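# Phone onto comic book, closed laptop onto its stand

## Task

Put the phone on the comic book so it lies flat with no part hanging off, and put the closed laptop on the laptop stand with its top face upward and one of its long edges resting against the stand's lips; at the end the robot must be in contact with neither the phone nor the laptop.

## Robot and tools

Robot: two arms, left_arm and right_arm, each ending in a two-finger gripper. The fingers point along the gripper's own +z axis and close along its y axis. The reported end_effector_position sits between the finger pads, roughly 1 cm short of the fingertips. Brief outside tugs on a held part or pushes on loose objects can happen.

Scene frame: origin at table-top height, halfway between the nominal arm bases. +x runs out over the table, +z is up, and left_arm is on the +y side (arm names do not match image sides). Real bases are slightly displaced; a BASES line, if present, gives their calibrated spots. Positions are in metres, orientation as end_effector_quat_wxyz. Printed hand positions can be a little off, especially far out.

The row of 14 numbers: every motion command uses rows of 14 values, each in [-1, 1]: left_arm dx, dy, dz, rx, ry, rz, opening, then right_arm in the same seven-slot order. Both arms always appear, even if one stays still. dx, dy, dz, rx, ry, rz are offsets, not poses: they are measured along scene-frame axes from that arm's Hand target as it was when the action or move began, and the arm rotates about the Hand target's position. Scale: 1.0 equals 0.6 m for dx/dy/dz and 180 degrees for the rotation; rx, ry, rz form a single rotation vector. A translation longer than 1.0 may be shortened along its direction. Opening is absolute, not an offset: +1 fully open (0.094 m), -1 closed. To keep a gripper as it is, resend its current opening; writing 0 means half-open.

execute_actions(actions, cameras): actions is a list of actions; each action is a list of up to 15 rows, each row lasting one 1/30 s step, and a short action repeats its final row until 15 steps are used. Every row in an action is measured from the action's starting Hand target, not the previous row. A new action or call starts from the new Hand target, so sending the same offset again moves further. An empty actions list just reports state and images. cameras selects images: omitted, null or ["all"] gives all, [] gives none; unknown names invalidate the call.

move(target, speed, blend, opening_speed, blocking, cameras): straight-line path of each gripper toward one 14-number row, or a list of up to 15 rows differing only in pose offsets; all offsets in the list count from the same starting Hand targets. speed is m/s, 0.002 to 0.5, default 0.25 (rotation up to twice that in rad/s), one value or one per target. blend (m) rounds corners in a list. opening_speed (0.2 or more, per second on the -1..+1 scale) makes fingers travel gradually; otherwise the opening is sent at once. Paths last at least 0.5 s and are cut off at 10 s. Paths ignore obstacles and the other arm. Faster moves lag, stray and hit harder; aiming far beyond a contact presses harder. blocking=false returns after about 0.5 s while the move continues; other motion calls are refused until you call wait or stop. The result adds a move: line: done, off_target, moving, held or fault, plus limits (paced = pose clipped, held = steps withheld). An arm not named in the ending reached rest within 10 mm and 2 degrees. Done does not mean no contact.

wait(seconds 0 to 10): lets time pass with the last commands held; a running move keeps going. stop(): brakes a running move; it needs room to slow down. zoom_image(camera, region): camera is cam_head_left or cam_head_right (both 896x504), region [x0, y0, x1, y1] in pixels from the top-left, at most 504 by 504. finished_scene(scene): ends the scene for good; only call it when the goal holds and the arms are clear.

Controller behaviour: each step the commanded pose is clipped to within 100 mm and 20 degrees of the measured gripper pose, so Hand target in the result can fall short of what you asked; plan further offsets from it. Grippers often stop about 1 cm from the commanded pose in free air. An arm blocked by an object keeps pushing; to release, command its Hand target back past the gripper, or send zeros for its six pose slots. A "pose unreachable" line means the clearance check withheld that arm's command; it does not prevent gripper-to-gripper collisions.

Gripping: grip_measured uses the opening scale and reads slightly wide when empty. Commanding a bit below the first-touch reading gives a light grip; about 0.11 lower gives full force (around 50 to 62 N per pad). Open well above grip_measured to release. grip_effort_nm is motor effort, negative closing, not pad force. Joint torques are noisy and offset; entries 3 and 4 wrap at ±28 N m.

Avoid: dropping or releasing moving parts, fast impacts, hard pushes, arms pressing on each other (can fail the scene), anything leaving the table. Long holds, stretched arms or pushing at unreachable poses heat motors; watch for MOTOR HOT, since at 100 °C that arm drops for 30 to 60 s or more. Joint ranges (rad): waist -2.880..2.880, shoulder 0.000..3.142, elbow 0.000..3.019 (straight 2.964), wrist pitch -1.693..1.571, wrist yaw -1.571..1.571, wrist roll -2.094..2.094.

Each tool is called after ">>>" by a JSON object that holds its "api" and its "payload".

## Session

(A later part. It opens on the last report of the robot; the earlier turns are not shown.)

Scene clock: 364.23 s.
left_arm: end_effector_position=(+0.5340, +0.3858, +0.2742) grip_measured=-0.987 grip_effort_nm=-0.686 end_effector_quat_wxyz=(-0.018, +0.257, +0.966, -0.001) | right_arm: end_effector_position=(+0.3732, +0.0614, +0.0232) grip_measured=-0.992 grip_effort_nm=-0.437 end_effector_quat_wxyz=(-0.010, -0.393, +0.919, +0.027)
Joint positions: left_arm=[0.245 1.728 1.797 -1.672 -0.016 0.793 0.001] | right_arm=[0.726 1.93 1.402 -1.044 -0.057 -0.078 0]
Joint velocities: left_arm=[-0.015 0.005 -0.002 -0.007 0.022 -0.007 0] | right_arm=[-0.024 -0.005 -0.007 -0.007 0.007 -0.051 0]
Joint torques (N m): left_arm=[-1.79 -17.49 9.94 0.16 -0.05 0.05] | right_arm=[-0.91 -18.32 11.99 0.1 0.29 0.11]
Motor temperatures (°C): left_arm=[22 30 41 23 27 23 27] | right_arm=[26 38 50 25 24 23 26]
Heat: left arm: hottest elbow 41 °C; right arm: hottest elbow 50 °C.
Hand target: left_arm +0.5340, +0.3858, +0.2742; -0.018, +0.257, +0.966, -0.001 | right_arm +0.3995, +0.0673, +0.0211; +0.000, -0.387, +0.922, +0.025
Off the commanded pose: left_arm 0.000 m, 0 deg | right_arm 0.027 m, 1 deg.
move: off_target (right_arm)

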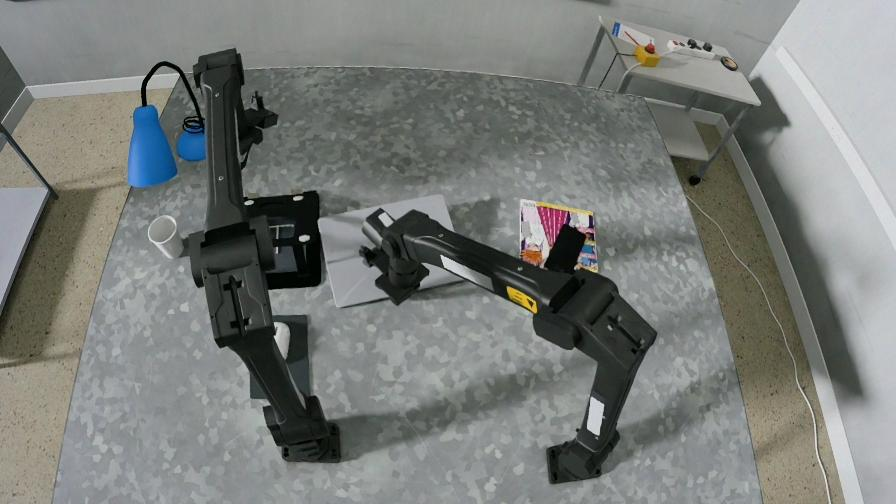

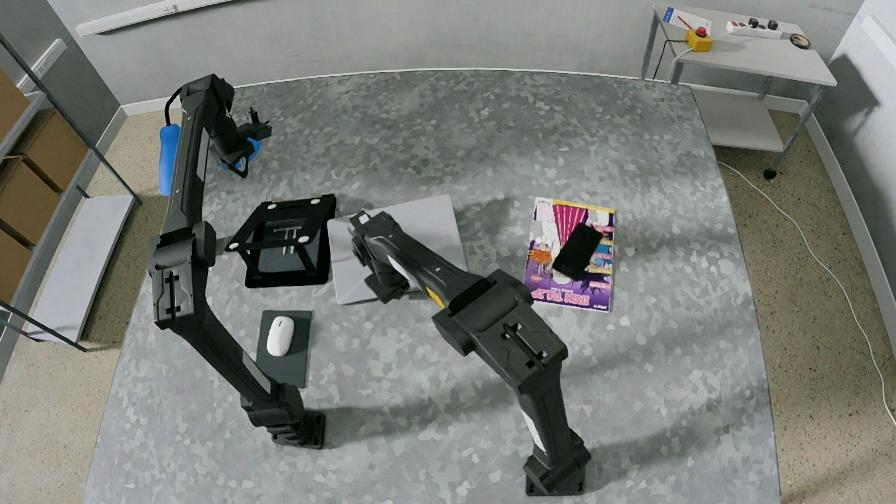

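>>> {"api": "move", "payload": {"target": [[-0.1,-0.1,0,0.067,-0.094,-0.078,0.1,-0.09,-0.02,0.03,0,0,0,0.1],[-0.28,-0.3,0,0.16,-0.222,-0.185,0.1,-0.09,-0.12,0.2,-0.05,-0.175,0.145,0.1],[-0.365,-0.367,-0.224,0.202,-0.281,-0.234,0.1,-0.008,-0.192,0.198,-0.099,-0.349,0.291,0.1]], "speed": [0.15,0.2,0.15], "blend": [0.02,0.03,0]}}

>>> {"api": "zoom_image", "payload": {"camera": "cam_head_left", "region": [280, 180, 500, 400]}}

>>> {"api": "zoom_image", "payload": {"camera": "cam_head_right", "region": [280, 180, 500, 400]}}

Scene clock: 436.43 s.
left_arm: end_effector_position=(+0.3114, +0.1700, +0.1457) grip_measured=+0.098 grip_effort_nm=0.125 end_effector_quat_wxyz=(+0.307, +0.522, +0.693, +0.391) | right_arm: end_effector_position=(+0.3925, -0.0389, +0.1416) grip_measured=+0.099 grip_effort_nm=0.061 end_effector_quat_wxyz=(-0.390, +0.694, -0.522, +0.306)
Joint positions: left_arm=[-0.711 0.657 0.308 -0.434 -0.772 0.944 0.052] | right_arm=[0.697 1.36 0.662 0.119 0.379 -1.354 0.052]
Joint velocities: left_arm=[-0.005 -0.015 -0.017 0.007 0.007 -0.022 -0.001] | right_arm=[-0.005 0.005 0.012 -0.012 0.007 -0.022 0]
Joint torques (N m): left_arm=[-3.08 -2.32 9.95 2.18 -0.47 -0.01] | right_arm=[-0.44 -13.1 6.89 1.98 0.05 0.12]
Motor temperatures (°C): left_arm=[22 30 40 24 27 23 27] | right_arm=[26 39 53 25 24 23 26]
Heat: left arm: hottest elbow 40 °C; right arm: hottest elbow 53 °C.
Hand target: left_arm +0.3105, +0.1664, +0.1446; +0.314, +0.524, +0.688, +0.391 | right_arm +0.3931, -0.0463, +0.1435; -0.393, +0.689, -0.523, +0.311
Off the commanded pose: left_arm 0.008 m, 1 deg | right_arm 0.009 m, 1 deg.
move: done

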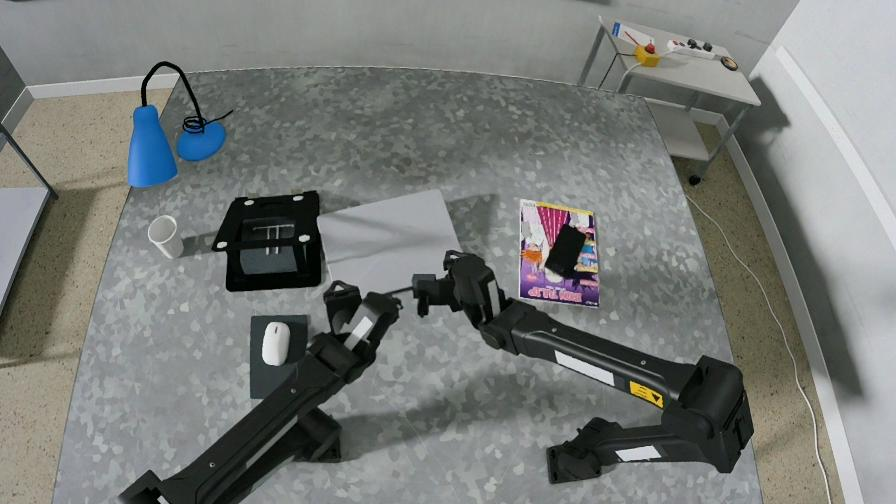

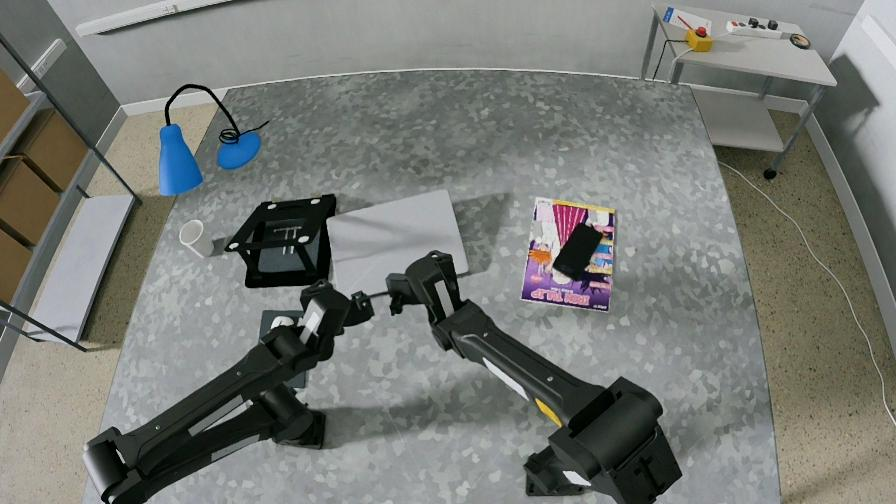

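Scaled by 2.291.

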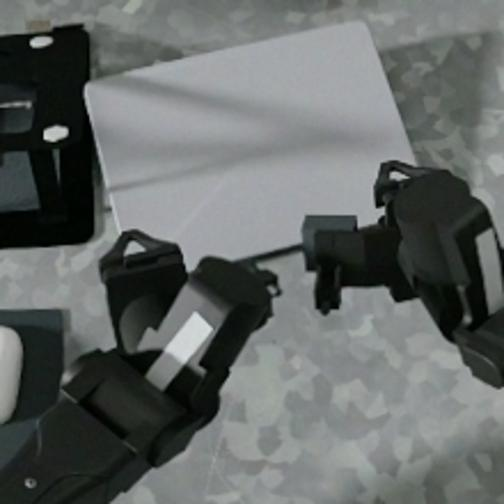

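Scaled by 2.291.

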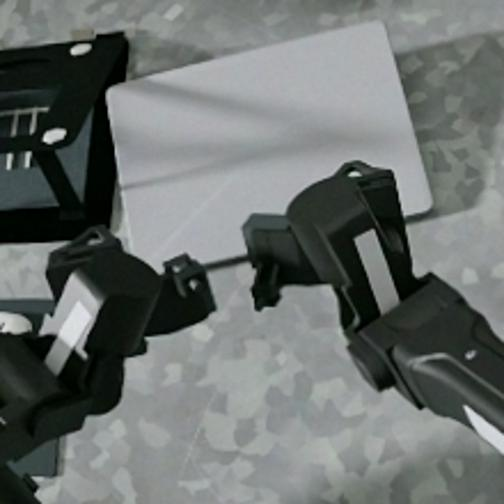

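>>> {"api": "move", "payload": {"target": [0,0,-0.168,0,0,0,0.1,0,0,-0.168,0,0,0,0.1], "speed": 0.1}}

>>> {"api": "zoom_image", "payload": {"camera": "cam_head_left", "region": [300, 200, 500, 400]}}

>>> {"api": "zoom_image", "payload": {"camera": "cam_head_right", "region": [280, 200, 480, 400]}}

Scene clock: 444.20 s.
left_arm: end_effector_position=(+0.3108, +0.1688, +0.0478) grip_measured=+0.098 grip_effort_nm=0.129 end_effector_quat_wxyz=(+0.314, +0.520, +0.692, +0.390) | right_arm: end_effector_position=(+0.3921, -0.0391, +0.0555) grip_measured=+0.099 grip_effort_nm=0.061 end_effector_quat_wxyz=(-0.403, +0.686, -0.520, +0.309)
Joint positions: left_arm=[-0.716 1.058 0.117 0.171 -0.773 0.941 0.052] | right_arm=[0.697 1.608 0.568 0.493 0.378 -1.355 0.052]
Joint velocities: left_arm=[-0.024 -0.005 -0.012 -0.007 0.051 -0.022 0] | right_arm=[-0.024 -0.005 -0.007 0.012 -0.007 -0.022 0]
Joint torques (N m): left_arm=[-2.84 -2.78 6.49 1.99 -0.42 0] | right_arm=[-0.32 -11.4 5.01 2.1 0.04 0.15]
Motor temperatures (°C): left_arm=[22 29 40 24 27 23 27] | right_arm=[26 39 51 25 24 23 25]
Heat: left arm: hottest elbow 40 °C; right arm: hottest elbow 51 °C.
Hand target: left_arm +0.3085, +0.1683, +0.0448; +0.314, +0.524, +0.688, +0.391 | right_arm +0.3923, -0.0466, +0.0427; -0.393, +0.689, -0.523, +0.311
Off the commanded pose: left_arm 0.005 m, 1 deg | right_arm 0.015 m, 1 deg.
move: off_target (right_arm)

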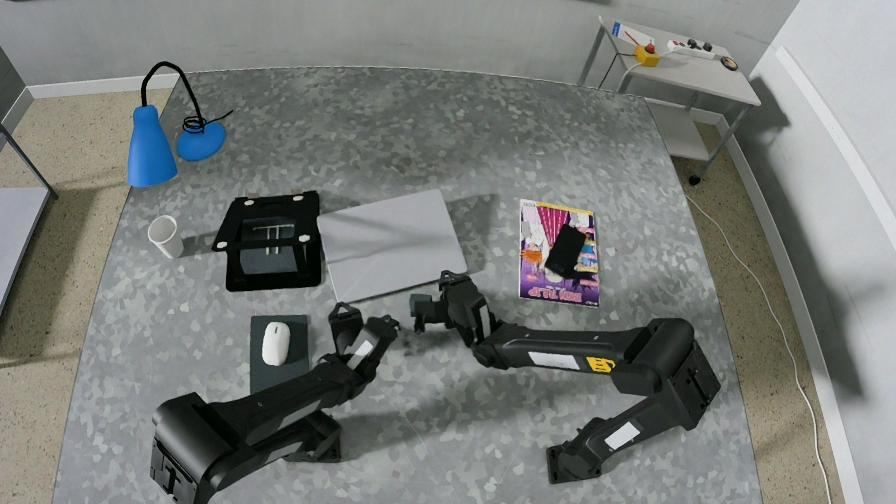

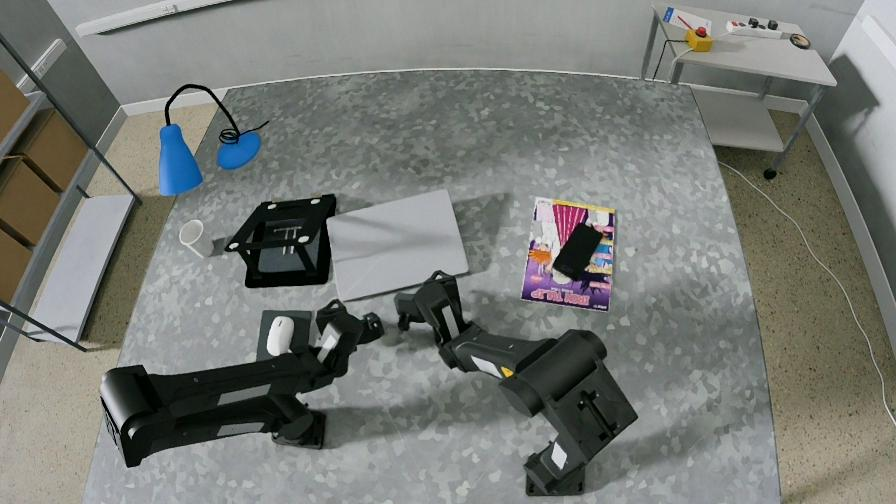

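Scaled by 2.520.

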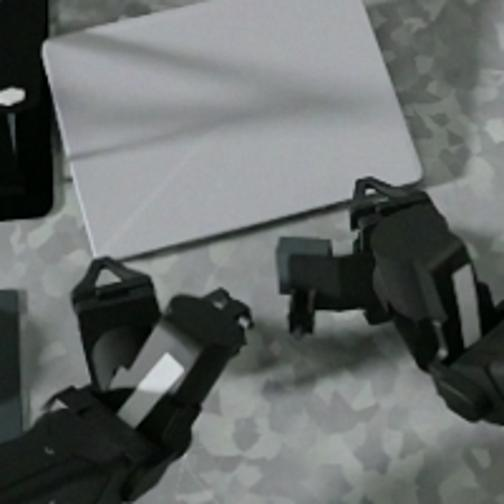

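Scaled by 2.520.

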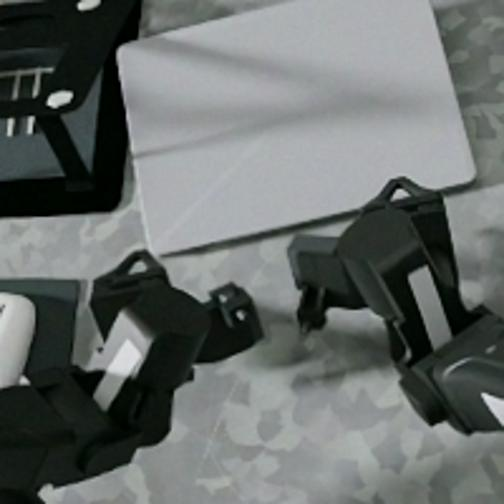

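>>> {"api": "move", "payload": {"target": [[0.01,-0.032,-0.018,0,0,0,0.1,0.02,-0.01,-0.03,0,0,0,0.1],[0.042,-0.022,-0.018,0,0,0,0.1,0.068,0.006,-0.03,0,0,0,0.1]], "speed": 0.05}}

>>> {"api": "zoom_image", "payload": {"camera": "cam_head_left", "region": [310, 220, 490, 360]}}

>>> {"api": "zoom_image", "payload": {"camera": "cam_head_right", "region": [300, 220, 480, 360]}}

Scene clock: 456.37 s.
left_arm: end_effector_position=(+0.3213, +0.1597, +0.0314) grip_measured=+0.098 grip_effort_nm=0.125 end_effector_quat_wxyz=(+0.313, +0.527, +0.687, +0.391) | right_arm: end_effector_position=(+0.4209, -0.0450, +0.0344) grip_measured=+0.099 grip_effort_nm=0.061 end_effector_quat_wxyz=(-0.403, +0.686, -0.521, +0.310)
Joint positions: left_arm=[-0.715 1.243 0.13 0.348 -0.767 0.963 0.052] | right_arm=[0.637 1.713 0.613 0.564 0.328 -1.389 0.052]
Joint velocities: left_arm=[-0.005 0.005 -0.002 -0.017 -0.051 -0.022 0] | right_arm=[-0.015 -0.005 -0.007 0.002 0.022 0.066 -0.001]
Joint torques (N m): left_arm=[-0.91 -3.14 8.59 1.57 0.11 0.03] | right_arm=[-0.44 -11.46 7.69 1.24 -0.03 0.13]
Motor temperatures (°C): left_arm=[22 28 39 24 27 23 27] | right_arm=[26 38 48 25 24 23 25]
Heat: left arm: hottest elbow 39 °C; right arm: hottest elbow 48 °C.
Hand target: left_arm +0.3332, +0.1549, +0.0339; +0.314, +0.524, +0.688, +0.391 | right_arm +0.4332, -0.0438, +0.0245; -0.394, +0.689, -0.523, +0.311
Off the commanded pose: left_arm 0.013 m, 0 deg | right_arm 0.016 m, 1 deg.
move: off_target (left_arm, right_arm)

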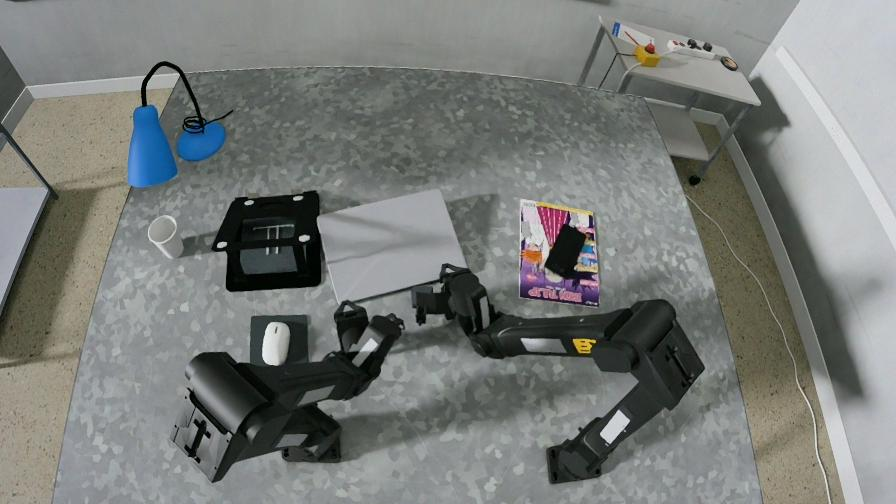

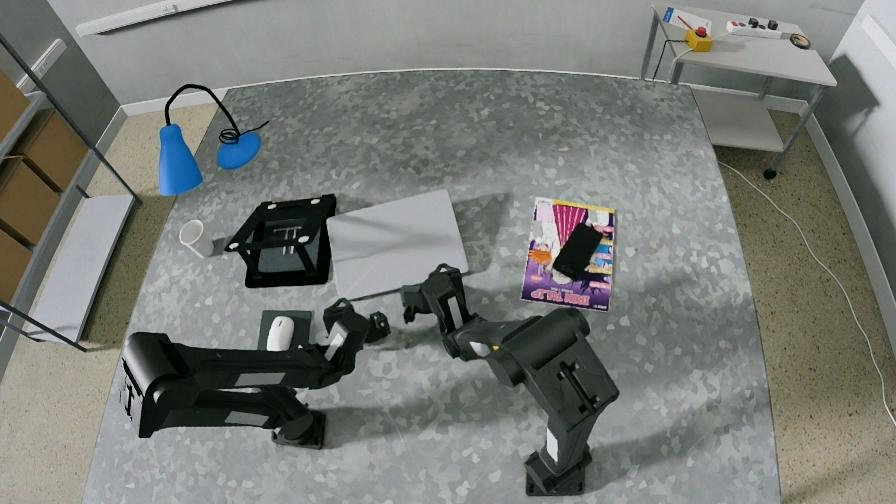

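Scaled by 2.800.

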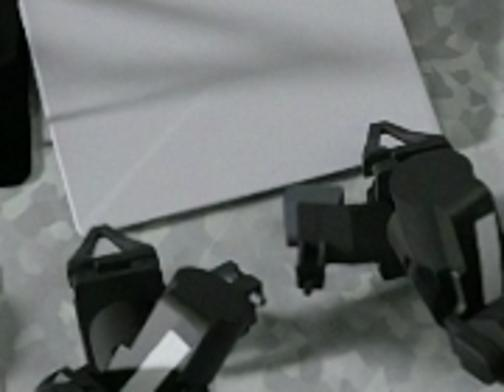

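Scaled by 2.800.

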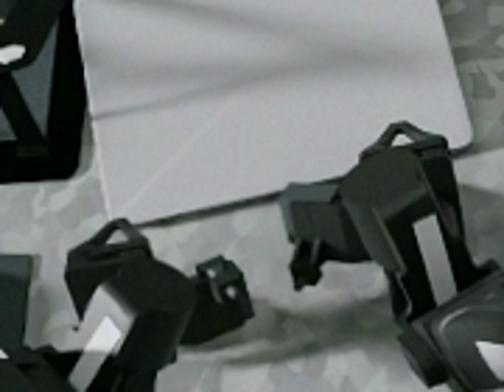

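>>> {"api": "execute_actions", "payload": {"actions": []}}

Scene clock: 476.53 s.
left_arm: end_effector_position=(+0.3214, +0.1597, +0.0314) grip_measured=+0.098 grip_effort_nm=0.129 end_effector_quat_wxyz=(+0.313, +0.527, +0.687, +0.391) | right_arm: end_effector_position=(+0.4209, -0.0450, +0.0344) grip_measured=+0.099 grip_effort_nm=0.066 end_effector_quat_wxyz=(-0.403, +0.686, -0.520, +0.310)
Joint positions: left_arm=[-0.715 1.243 0.13 0.348 -0.767 0.964 0.052] | right_arm=[0.637 1.713 0.613 0.564 0.328 -1.389 0.052]
Joint velocities: left_arm=[-0.005 -0.015 -0.012 -0.007 -0.037 -0.081 0] | right_arm=[0.005 -0.015 0.007 0.002 0.037 -0.037 0]
Joint torques (N m): left_arm=[-0.44 -3.43 8.84 1.72 0.11 0.03] | right_arm=[-0.32 -11.46 7.65 1.21 -0.03 0.15]
Motor temperatures (°C): left_arm=[22 27 40 24 27 23 27] | right_arm=[26 38 47 25 24 23 25]
Heat: left arm: hottest elbow 40 °C; right arm: hottest elbow 47 °C.
Hand target: left_arm +0.3332, +0.1549, +0.0340; +0.314, +0.524, +0.688, +0.391 | right_arm +0.4332, -0.0438, +0.0245; -0.394, +0.689, -0.523, +0.311
Tool commands: left_gripper/opening=+0.1 right_gripper/opening=+0.1
Off the commanded pose: left_arm 0.013 m, 0 deg | right_arm 0.016 m, 1 deg.

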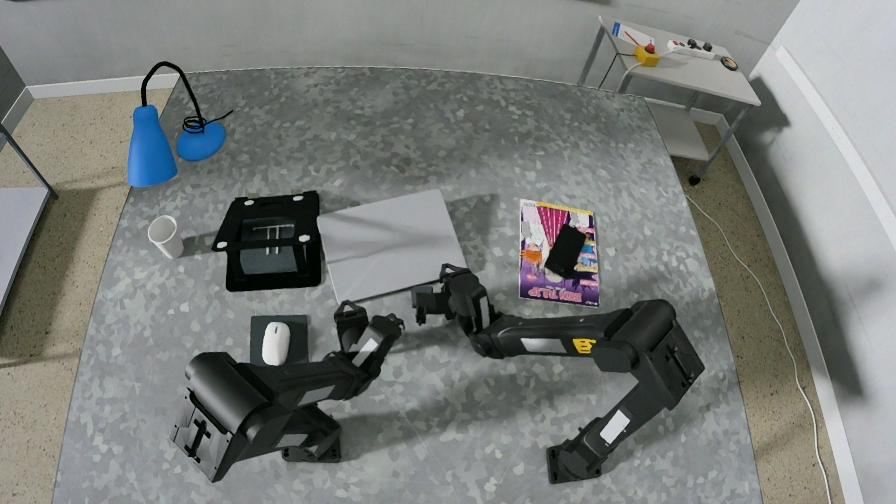

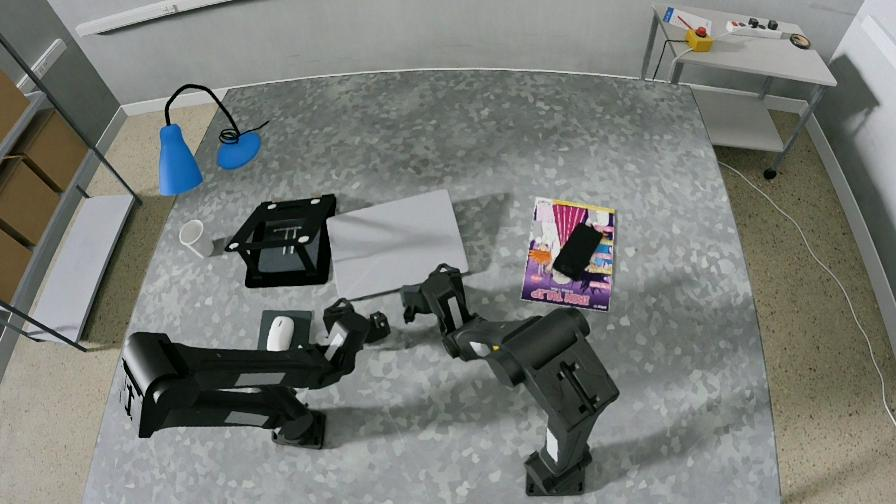

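>>> {"api": "move", "payload": {"target": [0.063,0.0207,-0.004,0,0,0,0.1,0.063,0.0207,0.004,0,0,0,0.1], "speed": 0.04}}

>>> {"api": "zoom_image", "payload": {"camera": "cam_head_left", "region": [300, 230, 500, 380]}}

>>> {"api": "zoom_image", "payload": {"camera": "cam_head_right", "region": [300, 230, 500, 380]}}

Scene clock: 480.93 s.
left_arm: end_effector_position=(+0.3599, +0.1680, +0.0317) grip_measured=+0.098 grip_effort_nm=0.125 end_effector_quat_wxyz=(+0.316, +0.526, +0.687, +0.390) | right_arm: end_effector_position=(+0.4547, -0.0373, +0.0353) grip_measured=+0.099 grip_effort_nm=0.061 end_effector_quat_wxyz=(-0.399, +0.687, -0.521, +0.312)
Joint positions: left_arm=[-0.568 1.351 0.182 0.494 -0.655 1.09 0.052] | right_arm=[0.605 1.762 0.706 0.521 0.306 -1.408 0.052]
Joint velocities: left_arm=[-0.015 -0.005 -0.002 -0.007 0.11 -0.066 0.001] | right_arm=[0.005 -0.005 -0.007 -0.012 -0.022 0.037 -0.001]
Joint torques (N m): left_arm=[-0.03 -4.37 7.72 1.73 0.13 0.1] | right_arm=[-0.26 -12.45 9.05 1.06 -0.15 0.15]
Motor temperatures (°C): left_arm=[22 27 40 24 27 23 27] | right_arm=[26 38 47 25 24 23 25]
Heat: left arm: hottest elbow 40 °C; right arm: hottest elbow 47 °C.
Hand target: left_arm +0.3708, +0.1668, +0.0313; +0.313, +0.524, +0.688, +0.391 | right_arm +0.4712, -0.0320, +0.0266; -0.394, +0.689, -0.522, +0.311
Off the commanded pose: left_arm 0.011 m, 0 deg | right_arm 0.019 m, 1 deg.
move: off_target (left_arm, right_arm)

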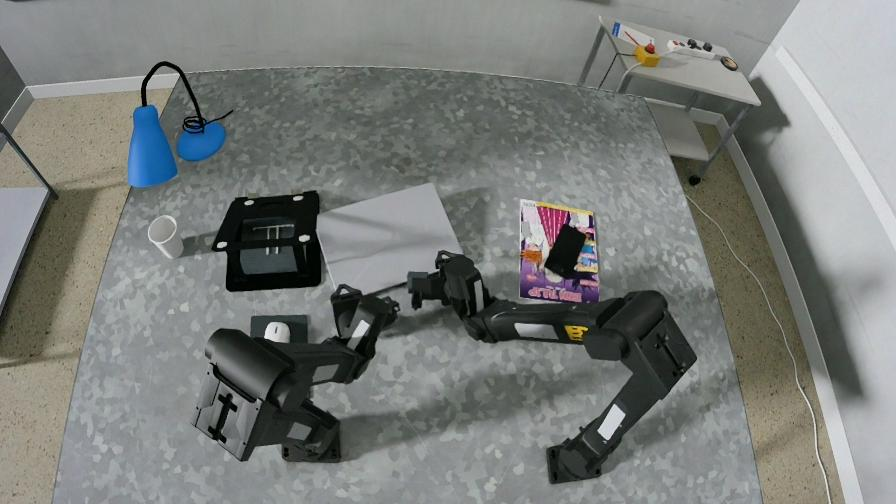

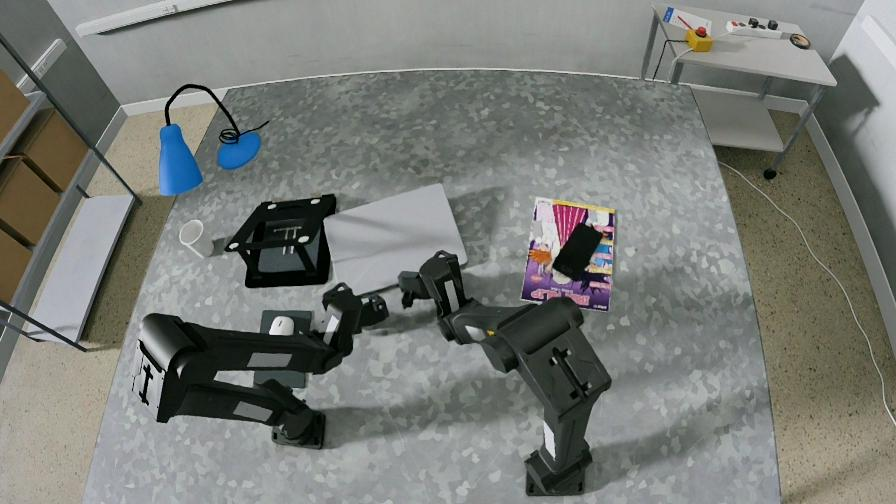

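Scaled by 2.520.

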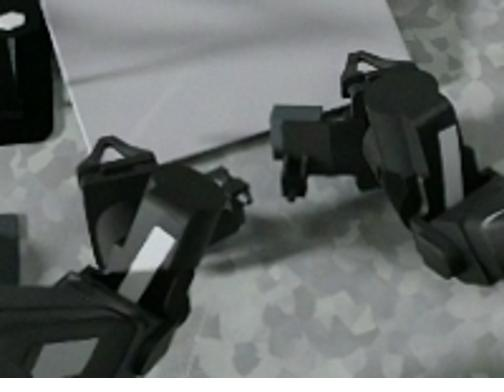

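Scaled by 2.520.

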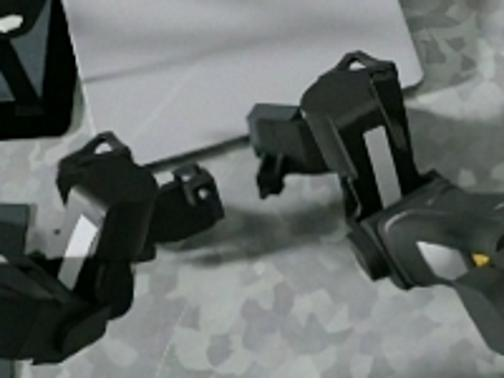

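>>> {"api": "move", "payload": {"target": [0,0,0,0,0,0,-0.75,0,0,0,0,0,0,-0.75], "speed": 0.04, "opening_speed": 0.5}}

>>> {"api": "zoom_image", "payload": {"camera": "cam_head_left", "region": [300, 230, 500, 380]}}

Scene clock: 487.53 s.
left_arm: end_effector_position=(+0.3582, +0.1689, +0.0243) grip_measured=-0.747 grip_effort_nm=-0.085 end_effector_quat_wxyz=(+0.307, +0.532, +0.688, +0.386) | right_arm: end_effector_position=(+0.4520, -0.0379, +0.0229) grip_measured=-0.747 grip_effort_nm=-0.125 end_effector_quat_wxyz=(-0.389, +0.695, -0.522, +0.305)
Joint positions: left_arm=[-0.565 1.375 0.182 0.495 -0.646 1.091 0.012] | right_arm=[0.605 1.782 0.707 0.511 0.299 -1.408 0.012]
Joint velocities: left_arm=[0.005 -0.015 0.002 0.002 0.022 0.051 -0.003] | right_arm=[0.005 -0.015 -0.007 0.012 0.007 0.022 -0.001]
Joint torques (N m): left_arm=[-0.56 -5.89 7.64 1.47 -0.25 0.04] | right_arm=[-0.26 -14.21 8.83 1.36 0.11 0.16]
Motor temperatures (°C): left_arm=[22 27 39 24 27 23 27] | right_arm=[26 38 46 25 24 23 25]
Heat: left arm: hottest elbow 39 °C; right arm: hottest elbow 46 °C.
Hand target: left_arm +0.3708, +0.1669, +0.0313; +0.313, +0.524, +0.688, +0.391 | right_arm +0.4711, -0.0319, +0.0267; -0.394, +0.689, -0.522, +0.311
Off the commanded pose: left_arm 0.015 m, 1 deg | right_arm 0.020 m, 1 deg.
move: off_target (left_arm, right_arm)

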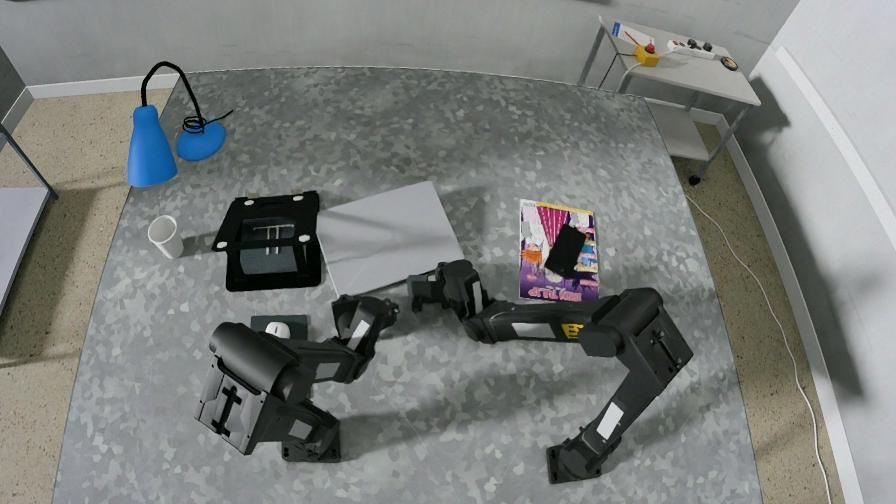

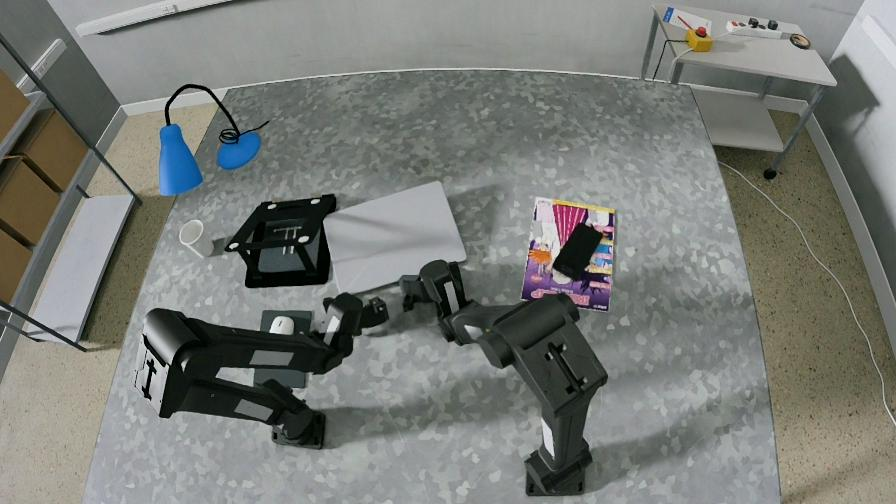

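Scaled by 2.520.

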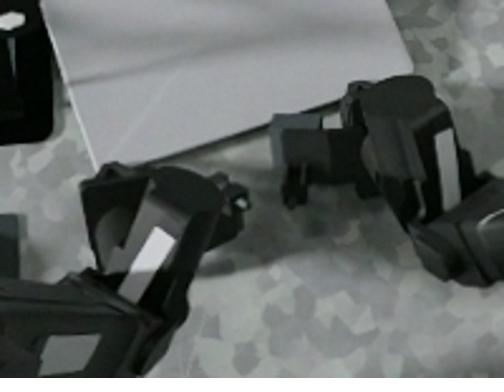

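>>> {"api": "zoom_image", "payload": {"camera": "cam_head_right", "region": [330, 255, 480, 340]}}

>>> {"api": "zoom_image", "payload": {"camera": "cam_head_left", "region": [320, 240, 470, 325]}}

Scaled by 3.360.

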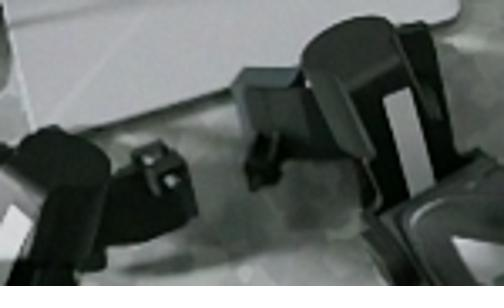

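Scaled by 3.360.

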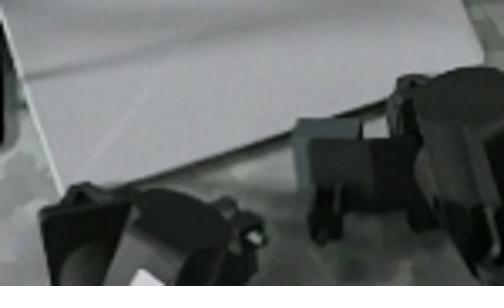

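>>> {"api": "move", "payload": {"target": [-0.05,-0.016,0,0,0,0,-0.4,-0.05,-0.016,0,0,0,0,-0.4], "speed": 0.06, "opening_speed": 1, "cameras": []}}

>>> {"api": "move", "payload": {"target": [0,0,-0.02,0,0,0,-0.4,0,0,-0.015,0,0,0,-0.4], "speed": 0.04}}

>>> {"api": "zoom_image", "payload": {"camera": "cam_head_left", "region": [320, 250, 480, 340]}}

Scene clock: 512.63 s.
left_arm: end_effector_position=(+0.3445, +0.1601, +0.0297) grip_measured=-0.402 grip_effort_nm=0.125 end_effector_quat_wxyz=(+0.308, +0.525, +0.689, +0.393) | right_arm: end_effector_position=(+0.4479, -0.0424, +0.0250) grip_measured=-0.402 grip_effort_nm=0.071 end_effector_quat_wxyz=(-0.389, +0.691, -0.524, +0.313)
Joint positions: left_arm=[-0.647 1.327 0.174 0.42 -0.726 1.018 0.028] | right_arm=[0.608 1.772 0.689 0.527 0.316 -1.408 0.028]
Joint velocities: left_arm=[-0.015 0.015 -0.022 -0.012 0.007 -0.022 -0.001] | right_arm=[-0.015 -0.005 0.002 0.017 0.037 -0.051 -0.001]
Joint torques (N m): left_arm=[-2.96 -7.59 4.82 1.46 -0.48 -0.15] | right_arm=[1.38 -17.03 4.15 1.91 0.18 0.27]
Motor temperatures (°C): left_arm=[22 27 39 24 27 23 27] | right_arm=[26 39 44 25 24 23 25]
Heat: left arm: hottest elbow 39 °C; right arm: hottest elbow 44 °C.
Hand target: left_arm +0.3409, +0.1577, +0.0315; +0.314, +0.524, +0.688, +0.391 | right_arm +0.4410, -0.0409, +0.0269; -0.394, +0.689, -0.522, +0.311
Off the commanded pose: left_arm 0.005 m, 1 deg | right_arm 0.007 m, 1 deg.
move: done
No camera images: "cameras" was empty.

Scene clock: 513.70 s.
left_arm: end_effector_position=(+0.3443, +0.1602, +0.0224) grip_measured=-0.402 grip_effort_nm=0.129 end_effector_quat_wxyz=(+0.310, +0.523, +0.690, +0.393) | right_arm: end_effector_position=(+0.4480, -0.0424, +0.0274) grip_measured=-0.401 grip_effort_nm=0.066 end_effector_quat_wxyz=(-0.396, +0.686, -0.522, +0.315)
Joint positions: left_arm=[-0.647 1.38 0.168 0.481 -0.727 1.015 0.028] | right_arm=[0.608 1.772 0.682 0.55 0.317 -1.408 0.028]
Joint velocities: left_arm=[-0.005 -0.005 0.017 -0.002 0.037 0.022 0] | right_arm=[-0.024 0.015 -0.007 -0.007 0.007 -0.051 0]
Joint torques (N m): left_arm=[-2.08 -5.3 4.31 1.99 -0.37 -0.13] | right_arm=[1.32 -14.62 4.4 2.09 0.17 0.28]
Motor temperatures (°C): left_arm=[22 27 39 24 27 23 27] | right_arm=[26 39 44 25 24 23 25]
Heat: left arm: hottest elbow 39 °C; right arm: hottest elbow 44 °C.
Hand target: left_arm +0.3407, +0.1579, +0.0197; +0.314, +0.524, +0.688, +0.391 | right_arm +0.4410, -0.0410, +0.0179; -0.394, +0.689, -0.522, +0.311
Off the commanded pose: left_arm 0.005 m, 1 deg | right_arm 0.012 m, 1 deg.
move: off_target (right_arm)

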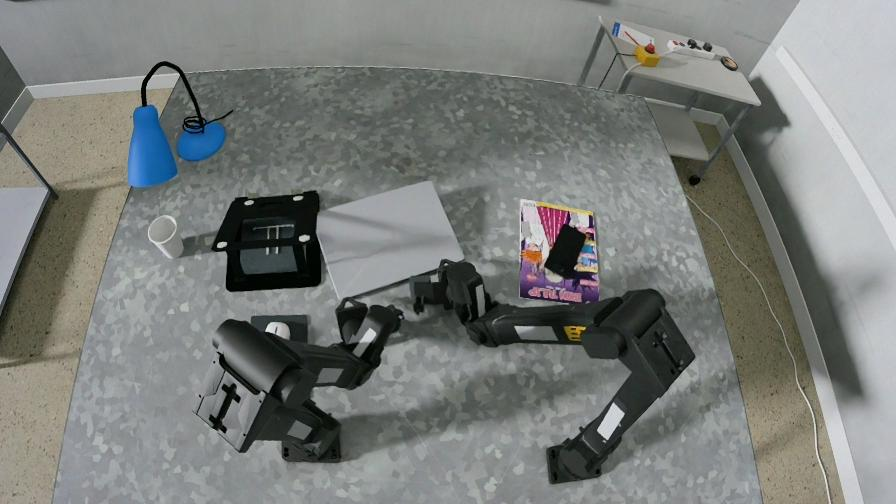

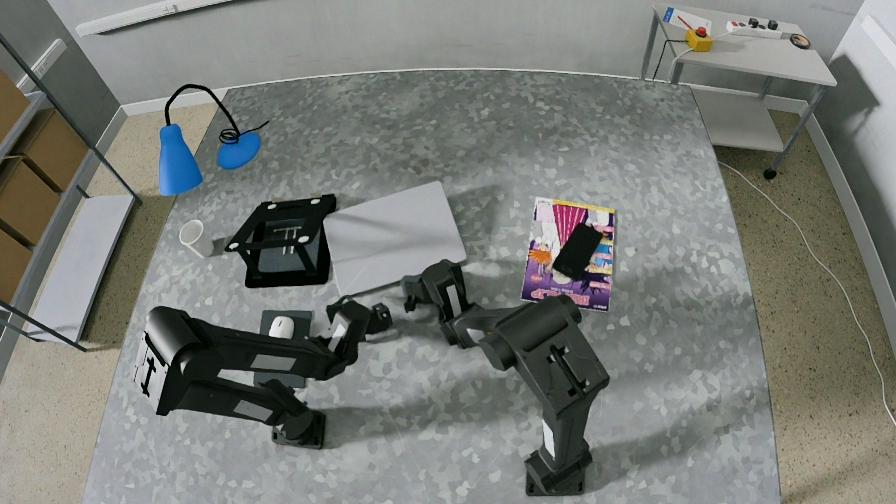

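Scaled by 3.150.

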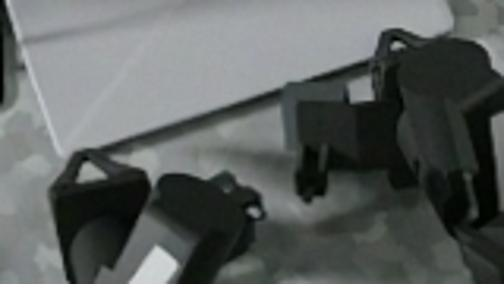

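>>> {"api": "move", "payload": {"target": [0,0,-0.005,0,0,0,-0.4,-0.02,-0.006,-0.015,0,0,0,-0.4], "speed": 0.04, "cameras": []}}

>>> {"api": "move", "payload": {"target": [0.07,0.0228,0,0,0,0,-0.4,0.082,0.0265,0,0,0,0,-0.4], "speed": 0.05}}

>>> {"api": "zoom_image", "payload": {"camera": "cam_head_left", "region": [320, 240, 480, 330]}}

Scene clock: 518.83 s.
left_arm: end_effector_position=(+0.3459, +0.1596, +0.0220) grip_measured=-0.402 grip_effort_nm=0.129 end_effector_quat_wxyz=(+0.314, +0.520, +0.690, +0.394) | right_arm: end_effector_position=(+0.4389, -0.0457, +0.0249) grip_measured=-0.401 grip_effort_nm=0.071 end_effector_quat_wxyz=(-0.402, +0.682, -0.522, +0.318)
Joint positions: left_arm=[-0.647 1.397 0.168 0.509 -0.729 1.015 0.028] | right_arm=[0.615 1.772 0.65 0.595 0.326 -1.402 0.028]
Joint velocities: left_arm=[0.005 0.005 0.002 0.012 0.095 -0.081 0] | right_arm=[-0.005 -0.005 -0.012 0.012 0.007 -0.037 0.001]
Joint torques (N m): left_arm=[-1.9 -5.42 3.82 1.96 -0.3 -0.14] | right_arm=[1.44 -13.51 3.96 2.14 0.17 0.27]
Motor temperatures (°C): left_arm=[22 27 38 24 27 23 27] | right_arm=[26 39 43 25 24 23 25]
Heat: left arm: hottest elbow 38 °C; right arm: hottest elbow 43 °C.
Hand target: left_arm +0.3406, +0.1580, +0.0167; +0.314, +0.524, +0.688, +0.391 | right_arm +0.4288, -0.0444, +0.0090; -0.394, +0.689, -0.522, +0.311
Off the commanded pose: left_arm 0.008 m, 1 deg | right_arm 0.019 m, 1 deg.
move: off_target (right_arm)
No camera images: "cameras" was empty.

Scene clock: 520.53 s.
left_arm: end_effector_position=(+0.3740, +0.1694, +0.0217) grip_measured=-0.402 grip_effort_nm=0.129 end_effector_quat_wxyz=(+0.322, +0.523, +0.686, +0.391) | right_arm: end_effector_position=(+0.4648, -0.0298, +0.0249) grip_measured=-0.401 grip_effort_nm=0.061 end_effector_quat_wxyz=(-0.408, +0.683, -0.519, +0.312)
Joint positions: left_arm=[-0.53 1.465 0.198 0.624 -0.624 1.122 0.028] | right_arm=[0.604 1.819 0.733 0.57 0.3 -1.408 0.028]
Joint velocities: left_arm=[0.005 -0.015 -0.002 0.002 -0.037 0.007 0] | right_arm=[-0.015 -0.015 -0.012 -0.002 -0.007 -0.081 0.001]
Joint torques (N m): left_arm=[0.38 -4.95 6.82 1.36 0.19 0.04] | right_arm=[-0.44 -12.86 8.23 0.88 -0.08 0.14]
Motor temperatures (°C): left_arm=[22 27 38 24 27 23 27] | right_arm=[26 39 43 25 24 23 25]
Heat: left arm: hottest elbow 38 °C; right arm: hottest elbow 43 °C.
Hand target: left_arm +0.3825, +0.1709, +0.0165; +0.313, +0.524, +0.688, +0.391 | right_arm +0.4783, -0.0295, +0.0085; -0.394, +0.689, -0.523, +0.311
Off the commanded pose: left_arm 0.010 m, 1 deg | right_arm 0.021 m, 2 deg.
move: off_target (right_arm)

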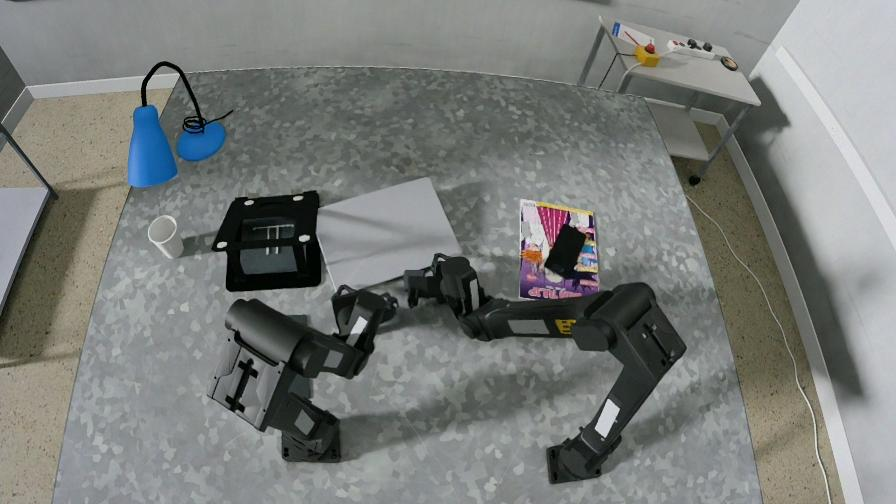

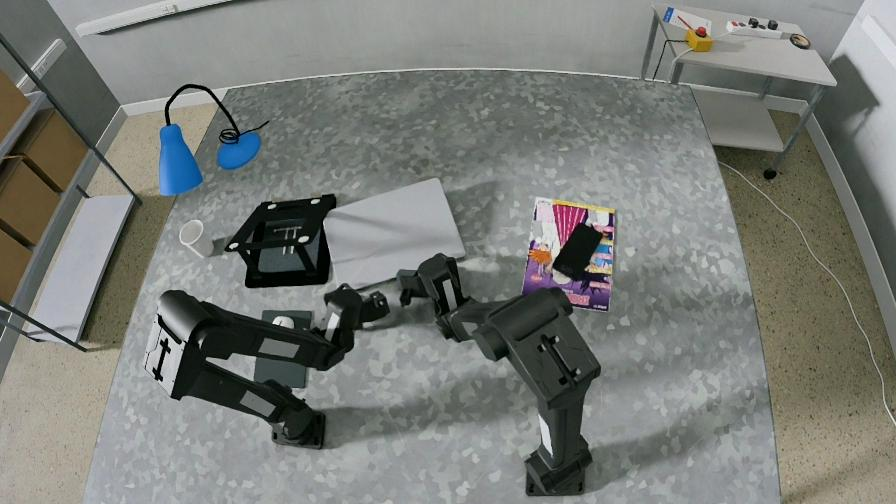

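Scaled by 3.150.

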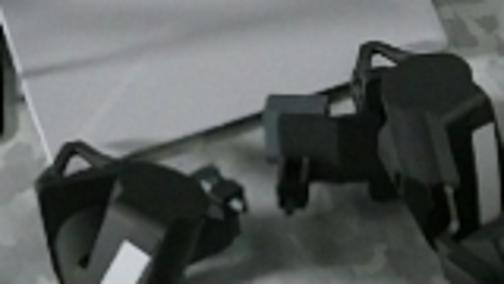

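>>> {"api": "move", "payload": {"target": [0.01,0.003,-0.005,0,0,0,-0.8,0.01,0.003,-0.005,0,0,0,-0.8], "speed": 0.04, "opening_speed": 0.5}}

>>> {"api": "zoom_image", "payload": {"camera": "cam_head_left", "region": [320, 240, 480, 330]}}

Scene clock: 524.17 s.
left_arm: end_effector_position=(+0.3790, +0.1707, +0.0186) grip_measured=-0.794 grip_effort_nm=-0.276 end_effector_quat_wxyz=(+0.323, +0.522, +0.686, +0.390) | right_arm: end_effector_position=(+0.4703, -0.0278, +0.0219) grip_measured=-0.797 grip_effort_nm=-0.168 end_effector_quat_wxyz=(-0.407, +0.684, -0.518, +0.312)
Joint positions: left_arm=[-0.513 1.495 0.205 0.654 -0.607 1.131 0.01] | right_arm=[0.6 1.836 0.749 0.569 0.296 -1.412 0.01]
Joint velocities: left_arm=[0.005 -0.005 -0.007 -0.017 -0.037 -0.007 0] | right_arm=[-0.015 -0.005 -0.002 0.007 0.007 0.022 -0.001]
Joint torques (N m): left_arm=[0.44 -5.01 6.82 1.42 0.07 0.06] | right_arm=[-0.44 -13.04 8.28 0.94 -0.08 0.16]
Motor temperatures (°C): left_arm=[22 27 38 24 27 23 27] | right_arm=[26 39 43 25 24 23 25]
Heat: left arm: hottest elbow 38 °C; right arm: hottest elbow 43 °C.
Hand target: left_arm +0.3886, +0.1726, +0.0135; +0.313, +0.524, +0.688, +0.391 | right_arm +0.4843, -0.0278, +0.0055; -0.394, +0.689, -0.523, +0.311
Off the commanded pose: left_arm 0.011 m, 1 deg | right_arm 0.022 m, 2 deg.
move: off_target (left_arm, right_arm)

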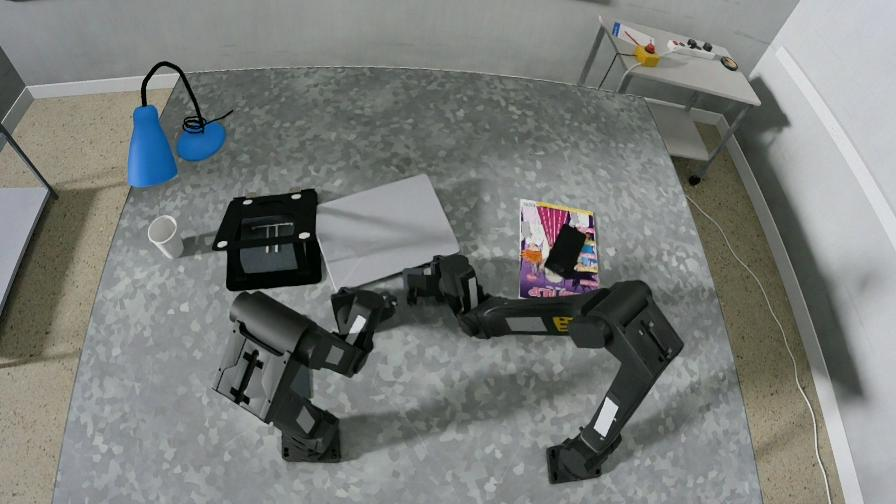

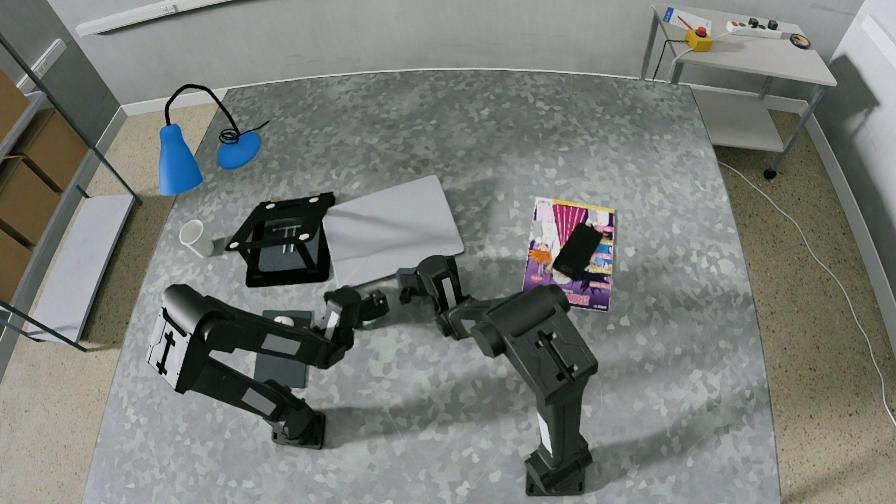

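Scaled by 3.150.

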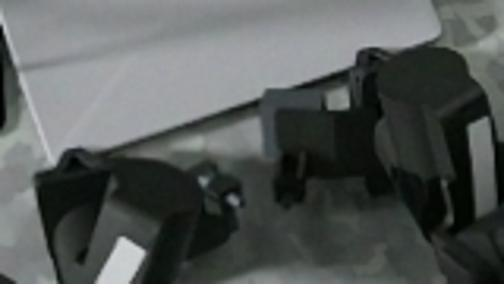

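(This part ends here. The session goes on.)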